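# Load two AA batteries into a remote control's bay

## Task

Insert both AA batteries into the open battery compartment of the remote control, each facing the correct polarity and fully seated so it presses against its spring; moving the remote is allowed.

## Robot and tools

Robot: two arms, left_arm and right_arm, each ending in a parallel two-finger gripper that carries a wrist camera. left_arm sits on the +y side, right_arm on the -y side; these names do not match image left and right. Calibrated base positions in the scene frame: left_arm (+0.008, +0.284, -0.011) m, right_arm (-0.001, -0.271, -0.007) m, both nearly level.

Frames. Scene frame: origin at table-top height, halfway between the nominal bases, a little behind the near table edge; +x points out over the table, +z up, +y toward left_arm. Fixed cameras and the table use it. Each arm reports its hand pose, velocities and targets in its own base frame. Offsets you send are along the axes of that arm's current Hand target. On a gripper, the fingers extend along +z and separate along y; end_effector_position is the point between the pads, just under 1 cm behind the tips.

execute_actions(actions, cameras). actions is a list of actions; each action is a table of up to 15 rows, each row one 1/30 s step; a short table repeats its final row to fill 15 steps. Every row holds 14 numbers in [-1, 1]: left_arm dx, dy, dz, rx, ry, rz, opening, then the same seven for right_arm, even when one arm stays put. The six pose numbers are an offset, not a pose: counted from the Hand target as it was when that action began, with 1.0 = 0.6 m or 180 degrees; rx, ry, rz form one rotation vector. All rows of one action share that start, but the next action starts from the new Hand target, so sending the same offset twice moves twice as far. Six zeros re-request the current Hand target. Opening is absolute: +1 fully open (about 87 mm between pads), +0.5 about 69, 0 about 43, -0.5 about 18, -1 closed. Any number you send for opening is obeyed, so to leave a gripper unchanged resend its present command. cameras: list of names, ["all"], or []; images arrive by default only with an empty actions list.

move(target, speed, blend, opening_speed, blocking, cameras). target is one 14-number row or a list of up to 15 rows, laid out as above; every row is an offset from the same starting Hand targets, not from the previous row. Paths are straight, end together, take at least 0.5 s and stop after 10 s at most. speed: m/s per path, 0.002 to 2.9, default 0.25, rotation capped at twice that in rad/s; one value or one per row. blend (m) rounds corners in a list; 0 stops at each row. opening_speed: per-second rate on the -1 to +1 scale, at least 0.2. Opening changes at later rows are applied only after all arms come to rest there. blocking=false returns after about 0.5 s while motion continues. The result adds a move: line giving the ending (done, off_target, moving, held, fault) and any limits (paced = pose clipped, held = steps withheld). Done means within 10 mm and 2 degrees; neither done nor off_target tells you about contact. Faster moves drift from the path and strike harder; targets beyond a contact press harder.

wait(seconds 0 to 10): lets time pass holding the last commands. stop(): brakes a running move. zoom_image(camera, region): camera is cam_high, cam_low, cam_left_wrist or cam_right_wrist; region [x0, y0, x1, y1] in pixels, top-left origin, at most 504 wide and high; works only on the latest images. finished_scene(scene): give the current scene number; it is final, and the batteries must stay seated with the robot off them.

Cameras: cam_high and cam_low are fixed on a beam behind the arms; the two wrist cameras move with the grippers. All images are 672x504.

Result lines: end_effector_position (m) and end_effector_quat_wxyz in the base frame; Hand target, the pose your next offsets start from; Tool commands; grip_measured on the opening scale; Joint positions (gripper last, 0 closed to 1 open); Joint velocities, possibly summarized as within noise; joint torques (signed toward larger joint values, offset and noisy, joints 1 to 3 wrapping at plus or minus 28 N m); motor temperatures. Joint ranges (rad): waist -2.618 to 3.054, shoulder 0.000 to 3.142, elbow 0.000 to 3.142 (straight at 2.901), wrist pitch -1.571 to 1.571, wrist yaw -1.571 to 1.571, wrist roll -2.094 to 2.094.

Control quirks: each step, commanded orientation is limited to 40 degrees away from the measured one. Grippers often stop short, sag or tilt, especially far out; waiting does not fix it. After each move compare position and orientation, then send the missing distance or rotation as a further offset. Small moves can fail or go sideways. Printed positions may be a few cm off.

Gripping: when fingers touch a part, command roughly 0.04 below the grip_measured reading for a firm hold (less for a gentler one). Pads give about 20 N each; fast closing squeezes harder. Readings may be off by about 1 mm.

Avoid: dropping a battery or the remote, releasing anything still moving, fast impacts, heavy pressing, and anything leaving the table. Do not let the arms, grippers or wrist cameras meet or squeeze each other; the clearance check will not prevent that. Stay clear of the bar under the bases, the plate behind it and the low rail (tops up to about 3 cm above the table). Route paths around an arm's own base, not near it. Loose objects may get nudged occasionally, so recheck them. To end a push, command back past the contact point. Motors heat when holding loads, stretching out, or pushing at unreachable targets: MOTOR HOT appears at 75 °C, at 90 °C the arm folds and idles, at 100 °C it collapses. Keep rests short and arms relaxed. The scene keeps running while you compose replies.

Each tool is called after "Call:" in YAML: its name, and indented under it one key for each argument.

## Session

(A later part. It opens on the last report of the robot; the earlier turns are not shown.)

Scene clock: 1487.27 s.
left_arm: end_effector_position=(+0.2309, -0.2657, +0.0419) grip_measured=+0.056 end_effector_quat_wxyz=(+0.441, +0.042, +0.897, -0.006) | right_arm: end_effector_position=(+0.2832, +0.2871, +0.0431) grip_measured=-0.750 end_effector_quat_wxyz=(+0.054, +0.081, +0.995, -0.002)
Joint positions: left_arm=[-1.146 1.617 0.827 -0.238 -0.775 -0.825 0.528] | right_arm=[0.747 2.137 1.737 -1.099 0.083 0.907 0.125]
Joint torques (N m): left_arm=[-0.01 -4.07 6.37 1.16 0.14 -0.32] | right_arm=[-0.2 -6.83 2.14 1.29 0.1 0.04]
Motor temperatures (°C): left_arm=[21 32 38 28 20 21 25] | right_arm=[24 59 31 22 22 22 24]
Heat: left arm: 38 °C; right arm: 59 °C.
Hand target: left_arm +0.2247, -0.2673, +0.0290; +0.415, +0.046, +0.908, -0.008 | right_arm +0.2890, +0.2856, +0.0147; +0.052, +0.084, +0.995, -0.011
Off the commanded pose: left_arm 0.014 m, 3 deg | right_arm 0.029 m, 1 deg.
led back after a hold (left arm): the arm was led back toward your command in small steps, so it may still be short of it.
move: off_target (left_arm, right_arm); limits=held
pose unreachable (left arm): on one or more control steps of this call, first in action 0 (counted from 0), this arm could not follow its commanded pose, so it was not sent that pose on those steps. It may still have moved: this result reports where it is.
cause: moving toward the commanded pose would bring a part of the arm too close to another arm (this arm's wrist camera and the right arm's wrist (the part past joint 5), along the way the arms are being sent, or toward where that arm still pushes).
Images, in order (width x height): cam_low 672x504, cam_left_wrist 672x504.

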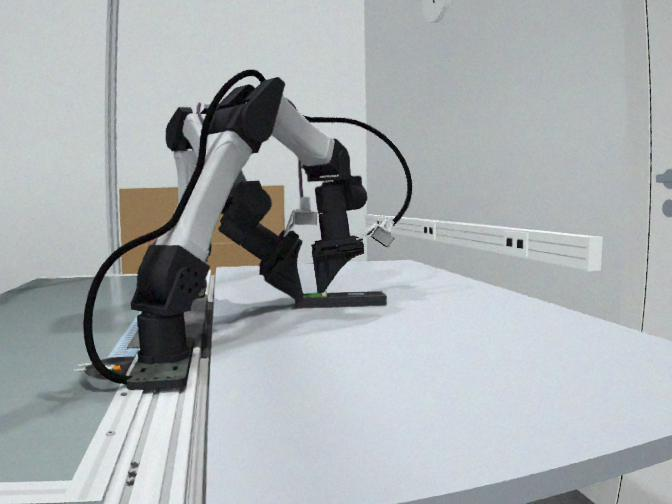

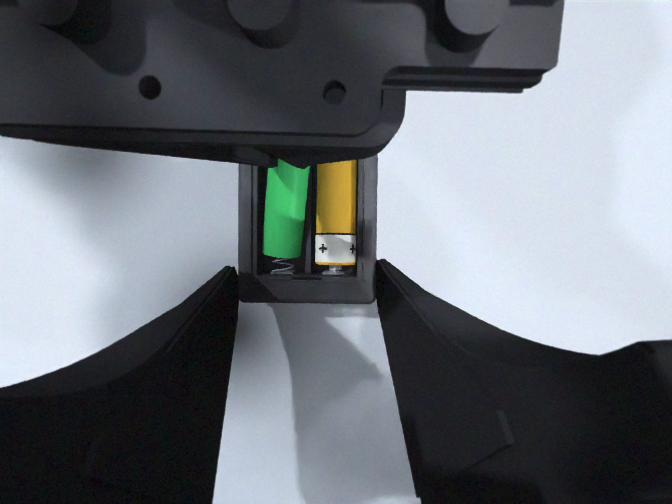

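Continue pressing, pure down, then a bit back.

Call:
move:
  target:
    - [0,0,0,0,0,0,-0.2,0,0,0.03,0,0,0,-0.75]
    - [0,0,0,0,0,0,-0.2,0.02,0,0.03,0,0,0,-0.75]
  speed: 0.04
  cameras: ["cam_left_wrist","cam_low"]

Call:
zoom_image:
  camera: "cam_low"
  region: [260, 220, 400, 310]

Scene clock: 1491.20 s.
left_arm: end_effector_position=(+0.2309, -0.2657, +0.0419) grip_measured=+0.056 end_effector_quat_wxyz=(+0.441, +0.042, +0.897, -0.006) | right_arm: end_effector_position=(+0.2830, +0.2870, +0.0444) grip_measured=-0.750 end_effector_quat_wxyz=(+0.055, +0.081, +0.995, -0.002)
Joint positions: left_arm=[-1.146 1.617 0.827 -0.238 -0.775 -0.825 0.528] | right_arm=[0.747 2.135 1.738 -1.102 0.083 0.907 0.125]
Joint torques (N m): left_arm=[-0.02 -3.89 6.34 1.15 0.16 -0.34] | right_arm=[0.46 -10.69 5.42 0.53 0.01 0.05]
Motor temperatures (°C): left_arm=[21 32 38 28 20 21 25] | right_arm=[24 59 31 23 22 22 24]
Heat: left arm: 38 °C; right arm: 59 °C.
Hand target: left_arm +0.2247, -0.2673, +0.0290; +0.415, +0.046, +0.908, -0.008 | right_arm +0.2833, +0.2871, +0.0431; +0.055, +0.081, +0.995, -0.002 (not the last commanded pose)
Off the commanded pose: left_arm 0.014 m, 3 deg | right_arm 0.049 m, 1 deg.
move: held (right_arm; a check stopped the path), off_target (left_arm); path passed 0 of 2 targets; limits=held
pose unreachable (left arm): on one or more control steps of this call, first in action 0 (counted from 0), this arm could not follow its commanded pose, so it was not sent that pose on those steps. It may still have moved: this result reports where it is.
cause: moving toward the commanded pose would bring a part of the arm too close to another arm (this arm's wrist camera and the right arm's wrist (the part past joint 4), along the way the arms are being sent, or toward where that arm still pushes).
pose unreachable (right arm): on one or more control steps of this call, first in action 0 (counted from 0), this arm could not follow its commanded pose, so it was not sent that pose on those steps. It may still have moved: this result reports where it is.
cause: moving toward the commanded pose would bring a part of the arm too close to another arm (this arm's wrist (the part past joint 4) and the left arm's wrist camera, 27 mm apart when this arm was first held).
Images, in order (width x height): cam_low 672x504, cam_left_wrist 672x504.

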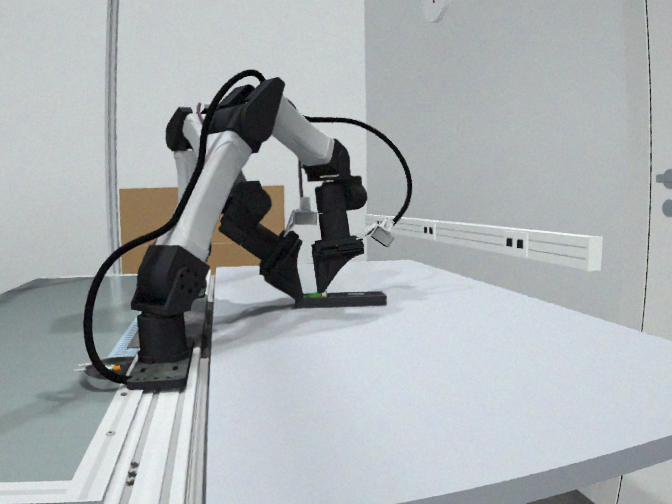

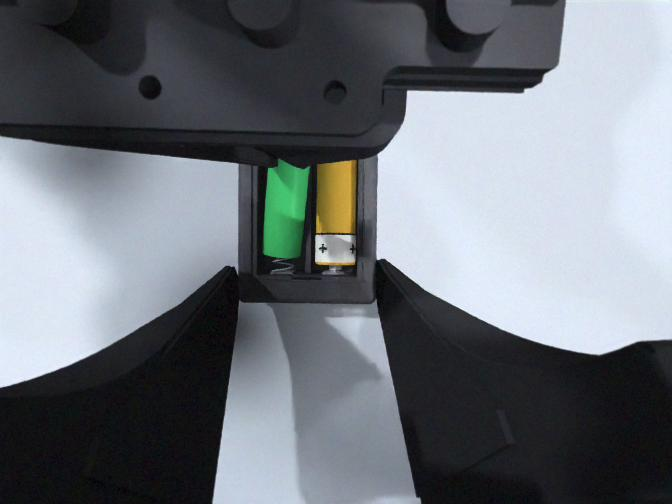

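Scaled by 3.600.

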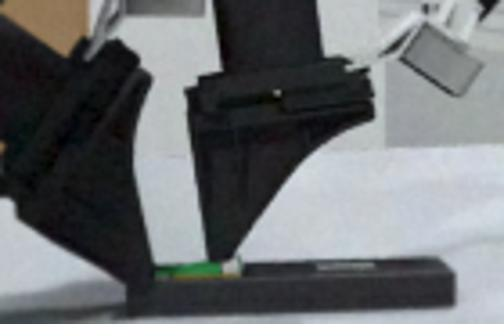

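Call:
move:
  target:
    - [0,0,0,0,0,0,0.4,0,0,0,0,0,0,-0.75]
    - [0,0,-0.2,0,0,0,0.4,0,0,0,0,0,0,-0.75]
  speed: 0.15
  opening_speed: 0.8

Call:
move:
  target: [0,0,0,0,0,0,0.4,0.01,0,0.05,0,0,0,-0.75]
  speed: 0.05
  cameras: ["cam_left_wrist","cam_right_wrist","cam_low"]

Call:
zoom_image:
  camera: "cam_low"
  region: [260, 220, 400, 310]

Scene clock: 1503.13 s.
left_arm: end_effector_position=(+0.1307, -0.2561, +0.0956) grip_measured=+0.400 end_effector_quat_wxyz=(+0.400, +0.056, +0.915, +0.003) | right_arm: end_effector_position=(+0.2830, +0.2870, +0.0444) grip_measured=-0.750 end_effector_quat_wxyz=(+0.055, +0.081, +0.995, -0.002)
Joint positions: left_arm=[-1.453 1.482 1.008 -0.915 -0.808 -1.251 0.7] | right_arm=[0.747 2.135 1.738 -1.102 0.083 0.907 0.125]
Joint torques (N m): left_arm=[-0.65 -5.9 8.18 0.69 -0.77 -0.24] | right_arm=[0.46 -10.69 5.44 0.53 0.01 0.05]
Motor temperatures (°C): left_arm=[21 33 38 28 20 21 25] | right_arm=[24 57 30 22 22 22 24]
Heat: left arm: 38 °C; right arm: 57 °C.
Hand target: left_arm +0.1342, -0.2611, +0.1075; +0.415, +0.046, +0.908, -0.008 | right_arm +0.2833, +0.2871, +0.0431; +0.055, +0.081, +0.995, -0.002
Off the commanded pose: left_arm 0.013 m, 3 deg | right_arm 0.001 m, 0 deg.
move: off_target (left_arm)

Scene clock: 1504.07 s.
left_arm: end_effector_position=(+0.1307, -0.2560, +0.0956) grip_measured=+0.400 end_effector_quat_wxyz=(+0.400, +0.056, +0.915, +0.004) | right_arm: end_effector_position=(+0.2827, +0.2868, +0.0430) grip_measured=-0.750 end_effector_quat_wxyz=(+0.065, +0.082, +0.994, +0.010)
Joint positions: left_arm=[-1.453 1.482 1.008 -0.915 -0.809 -1.252 0.7] | right_arm=[0.747 2.102 1.681 -1.046 0.082 0.907 0.125]
Joint torques (N m): left_arm=[-0.79 -6.17 8.05 0.63 -0.79 -0.21] | right_arm=[0.85 -6.15 1.94 1.23 0.02 0.1]
Motor temperatures (°C): left_arm=[21 33 38 28 20 21 25] | right_arm=[24 57 30 22 22 22 24]
Heat: left arm: 38 °C; right arm: 57 °C.
Hand target: left_arm +0.1343, -0.2611, +0.1075; +0.416, +0.046, +0.908, -0.008 | right_arm +0.2806, +0.2876, +0.0126; +0.054, +0.081, +0.995, -0.002
Off the commanded pose: left_arm 0.013 m, 3 deg | right_arm 0.030 m, 2 deg.
move: off_target (left_arm, right_arm)
Images, in order (width x height): cam_low 672x504, cam_left_wrist 672x504, cam_right_wrist 672x504.

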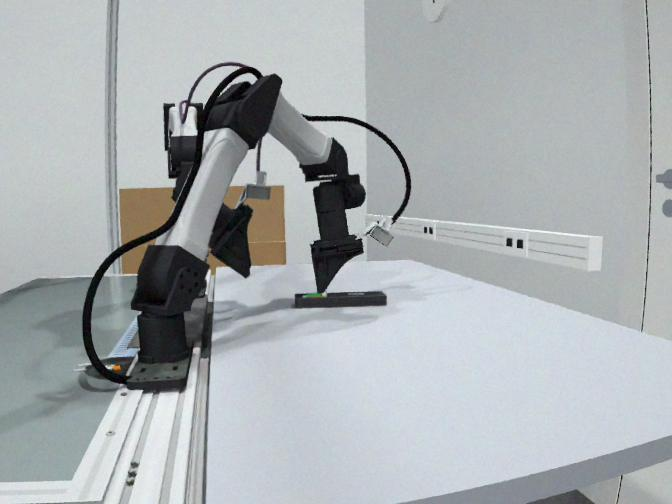

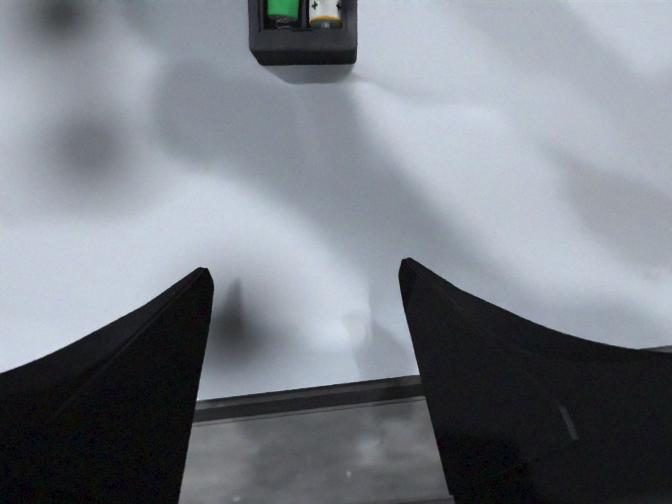

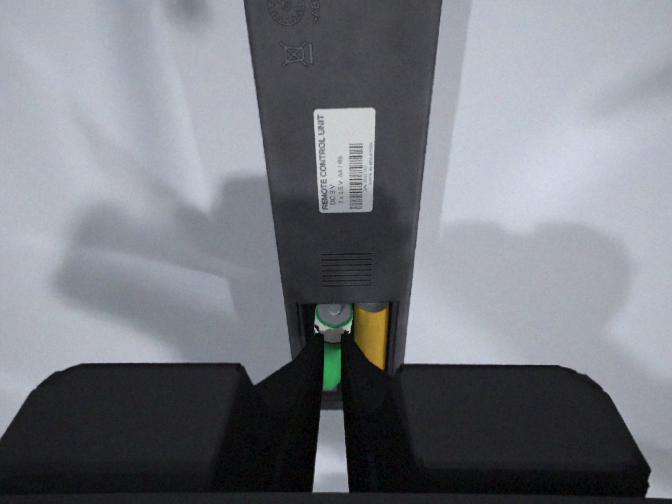

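Scaled by 3.600.

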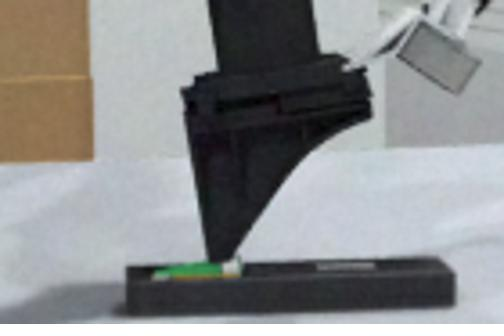

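Call:
move:
  target: [0,0,0,0,0,0,0.4,0.033,0,0.03,0,0,0,-0.75]
  speed: 0.05
  cameras: ["cam_right_wrist","cam_low"]

Call:
zoom_image:
  camera: "cam_low"
  region: [260, 220, 400, 310]

Scene clock: 1511.47 s.
left_arm: end_effector_position=(+0.1307, -0.2560, +0.0956) grip_measured=+0.400 end_effector_quat_wxyz=(+0.400, +0.056, +0.915, +0.004) | right_arm: end_effector_position=(+0.2789, +0.2913, +0.0367) grip_measured=-0.749 end_effector_quat_wxyz=(+0.087, +0.082, +0.992, +0.028)
Joint positions: left_arm=[-1.453 1.482 1.008 -0.915 -0.809 -1.252 0.7] | right_arm=[0.765 2.054 1.582 -0.941 0.092 0.923 0.126]
Joint torques (N m): left_arm=[-0.58 -5.74 8.46 0.56 -0.79 -0.22] | right_arm=[2.13 -3.41 0.99 1.12 -0.04 0.28]
Motor temperatures (°C): left_arm=[21 33 40 28 21 21 25] | right_arm=[24 55 30 23 22 22 24]
Heat: left arm: 40 °C; right arm: 55 °C.
Hand target: left_arm +0.1343, -0.2611, +0.1075; +0.416, +0.046, +0.908, -0.008 | right_arm +0.2630, +0.2906, -0.0076; +0.054, +0.081, +0.995, -0.002
Off the commanded pose: left_arm 0.013 m, 3 deg | right_arm 0.047 m, 5 deg.
move: off_target (left_arm, right_arm)
Images, in order (width x height): cam_low 672x504, cam_right_wrist 672x504.

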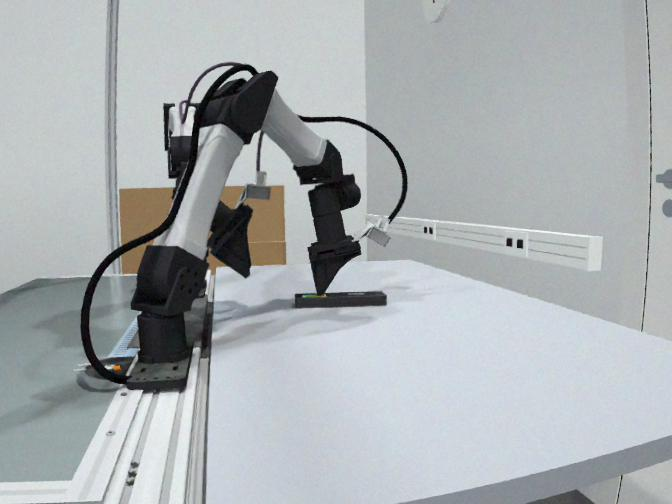

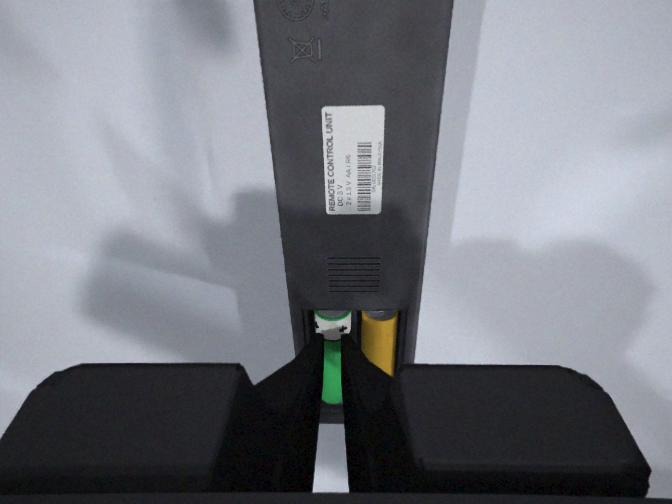

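Scaled by 3.600.

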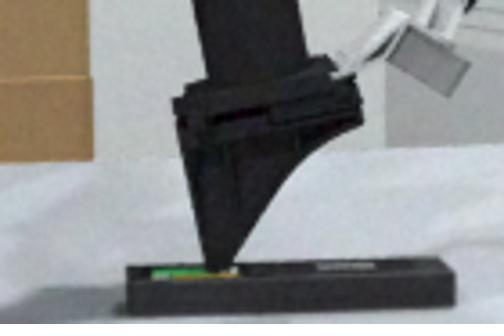

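Call:
move:
  target: [0,0,0,0,0,0,0.4,-0.02,0,-0.2,0,0,0,-0.75]
  speed: 0.12
  cameras: ["cam_right_wrist","cam_low","cam_high"]

Call:
zoom_image:
  camera: "cam_right_wrist"
  region: [230, 150, 480, 400]

Call:
zoom_image:
  camera: "cam_low"
  region: [260, 220, 400, 310]

Scene clock: 1516.53 s.
left_arm: end_effector_position=(+0.1307, -0.2560, +0.0956) grip_measured=+0.400 end_effector_quat_wxyz=(+0.400, +0.056, +0.915, +0.004) | right_arm: end_effector_position=(+0.2610, +0.2855, +0.1058) grip_measured=-0.750 end_effector_quat_wxyz=(+0.053, +0.076, +0.996, -0.012)
Joint positions: left_arm=[-1.453 1.482 1.008 -0.915 -0.809 -1.252 0.7] | right_arm=[0.788 2.07 1.883 -1.332 0.097 0.938 0.125]
Joint torques (N m): left_arm=[-0.91 -5.96 8.34 0.68 -0.8 -0.18] | right_arm=[0.57 -10.5 7.86 0.31 -0.11 0.17]
Motor temperatures (°C): left_arm=[21 33 40 27 21 21 24] | right_arm=[24 55 30 23 22 22 24]
Heat: left arm: 40 °C; right arm: 55 °C.
Hand target: left_arm +0.1343, -0.2611, +0.1075; +0.416, +0.046, +0.908, -0.008 | right_arm +0.2619, +0.2903, +0.1131; +0.055, +0.081, +0.995, -0.002
Off the commanded pose: left_arm 0.013 m, 3 deg | right_arm 0.009 m, 1 deg.
move: off_target (left_arm)
Images, in order (width x height): cam_high 672x504, cam_low 672x504, cam_right_wrist 672x504.

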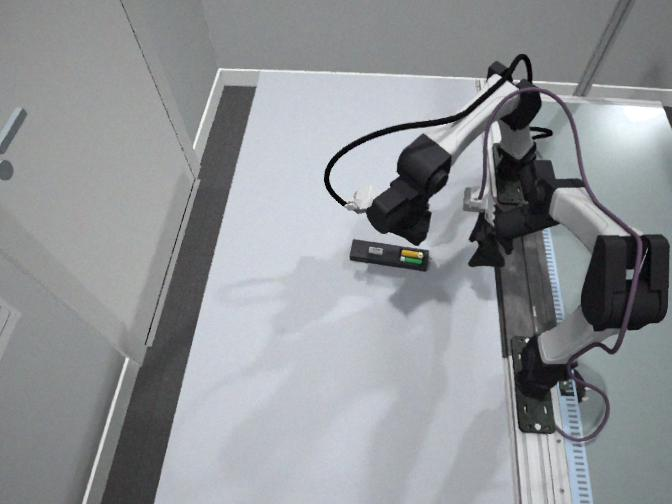

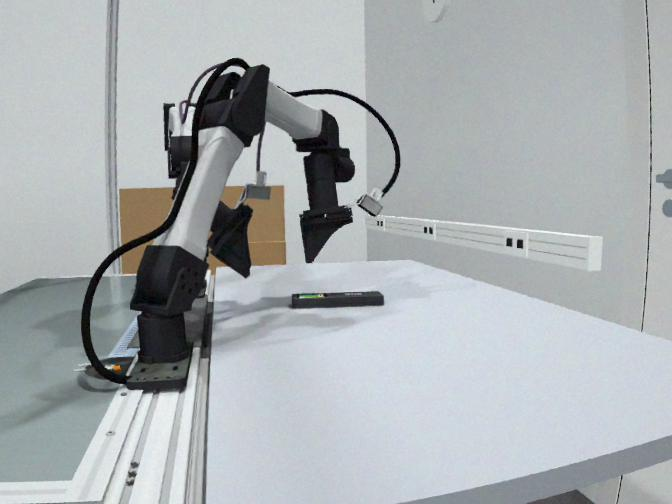

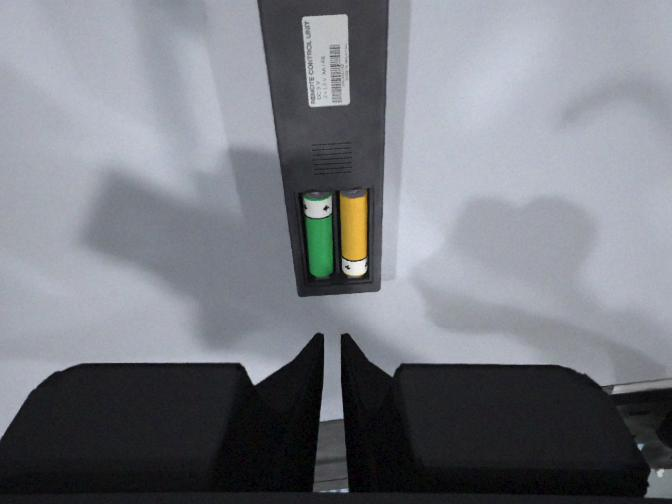

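Scaled by 2.016.

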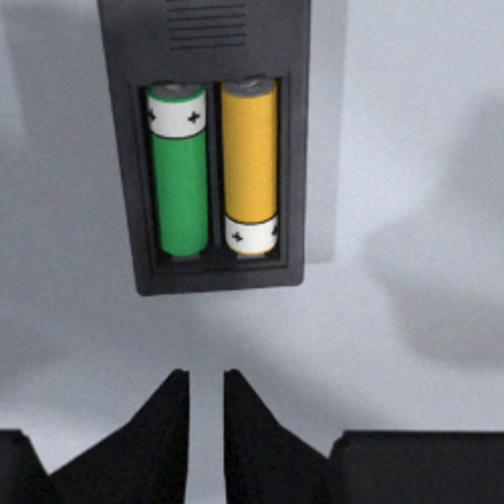

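Scaled by 3.600.

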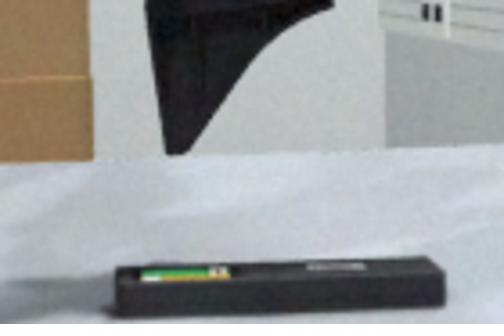

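Both seated.

Call:
finished_scene:
  scene: 2

The scene is finished: the task was done.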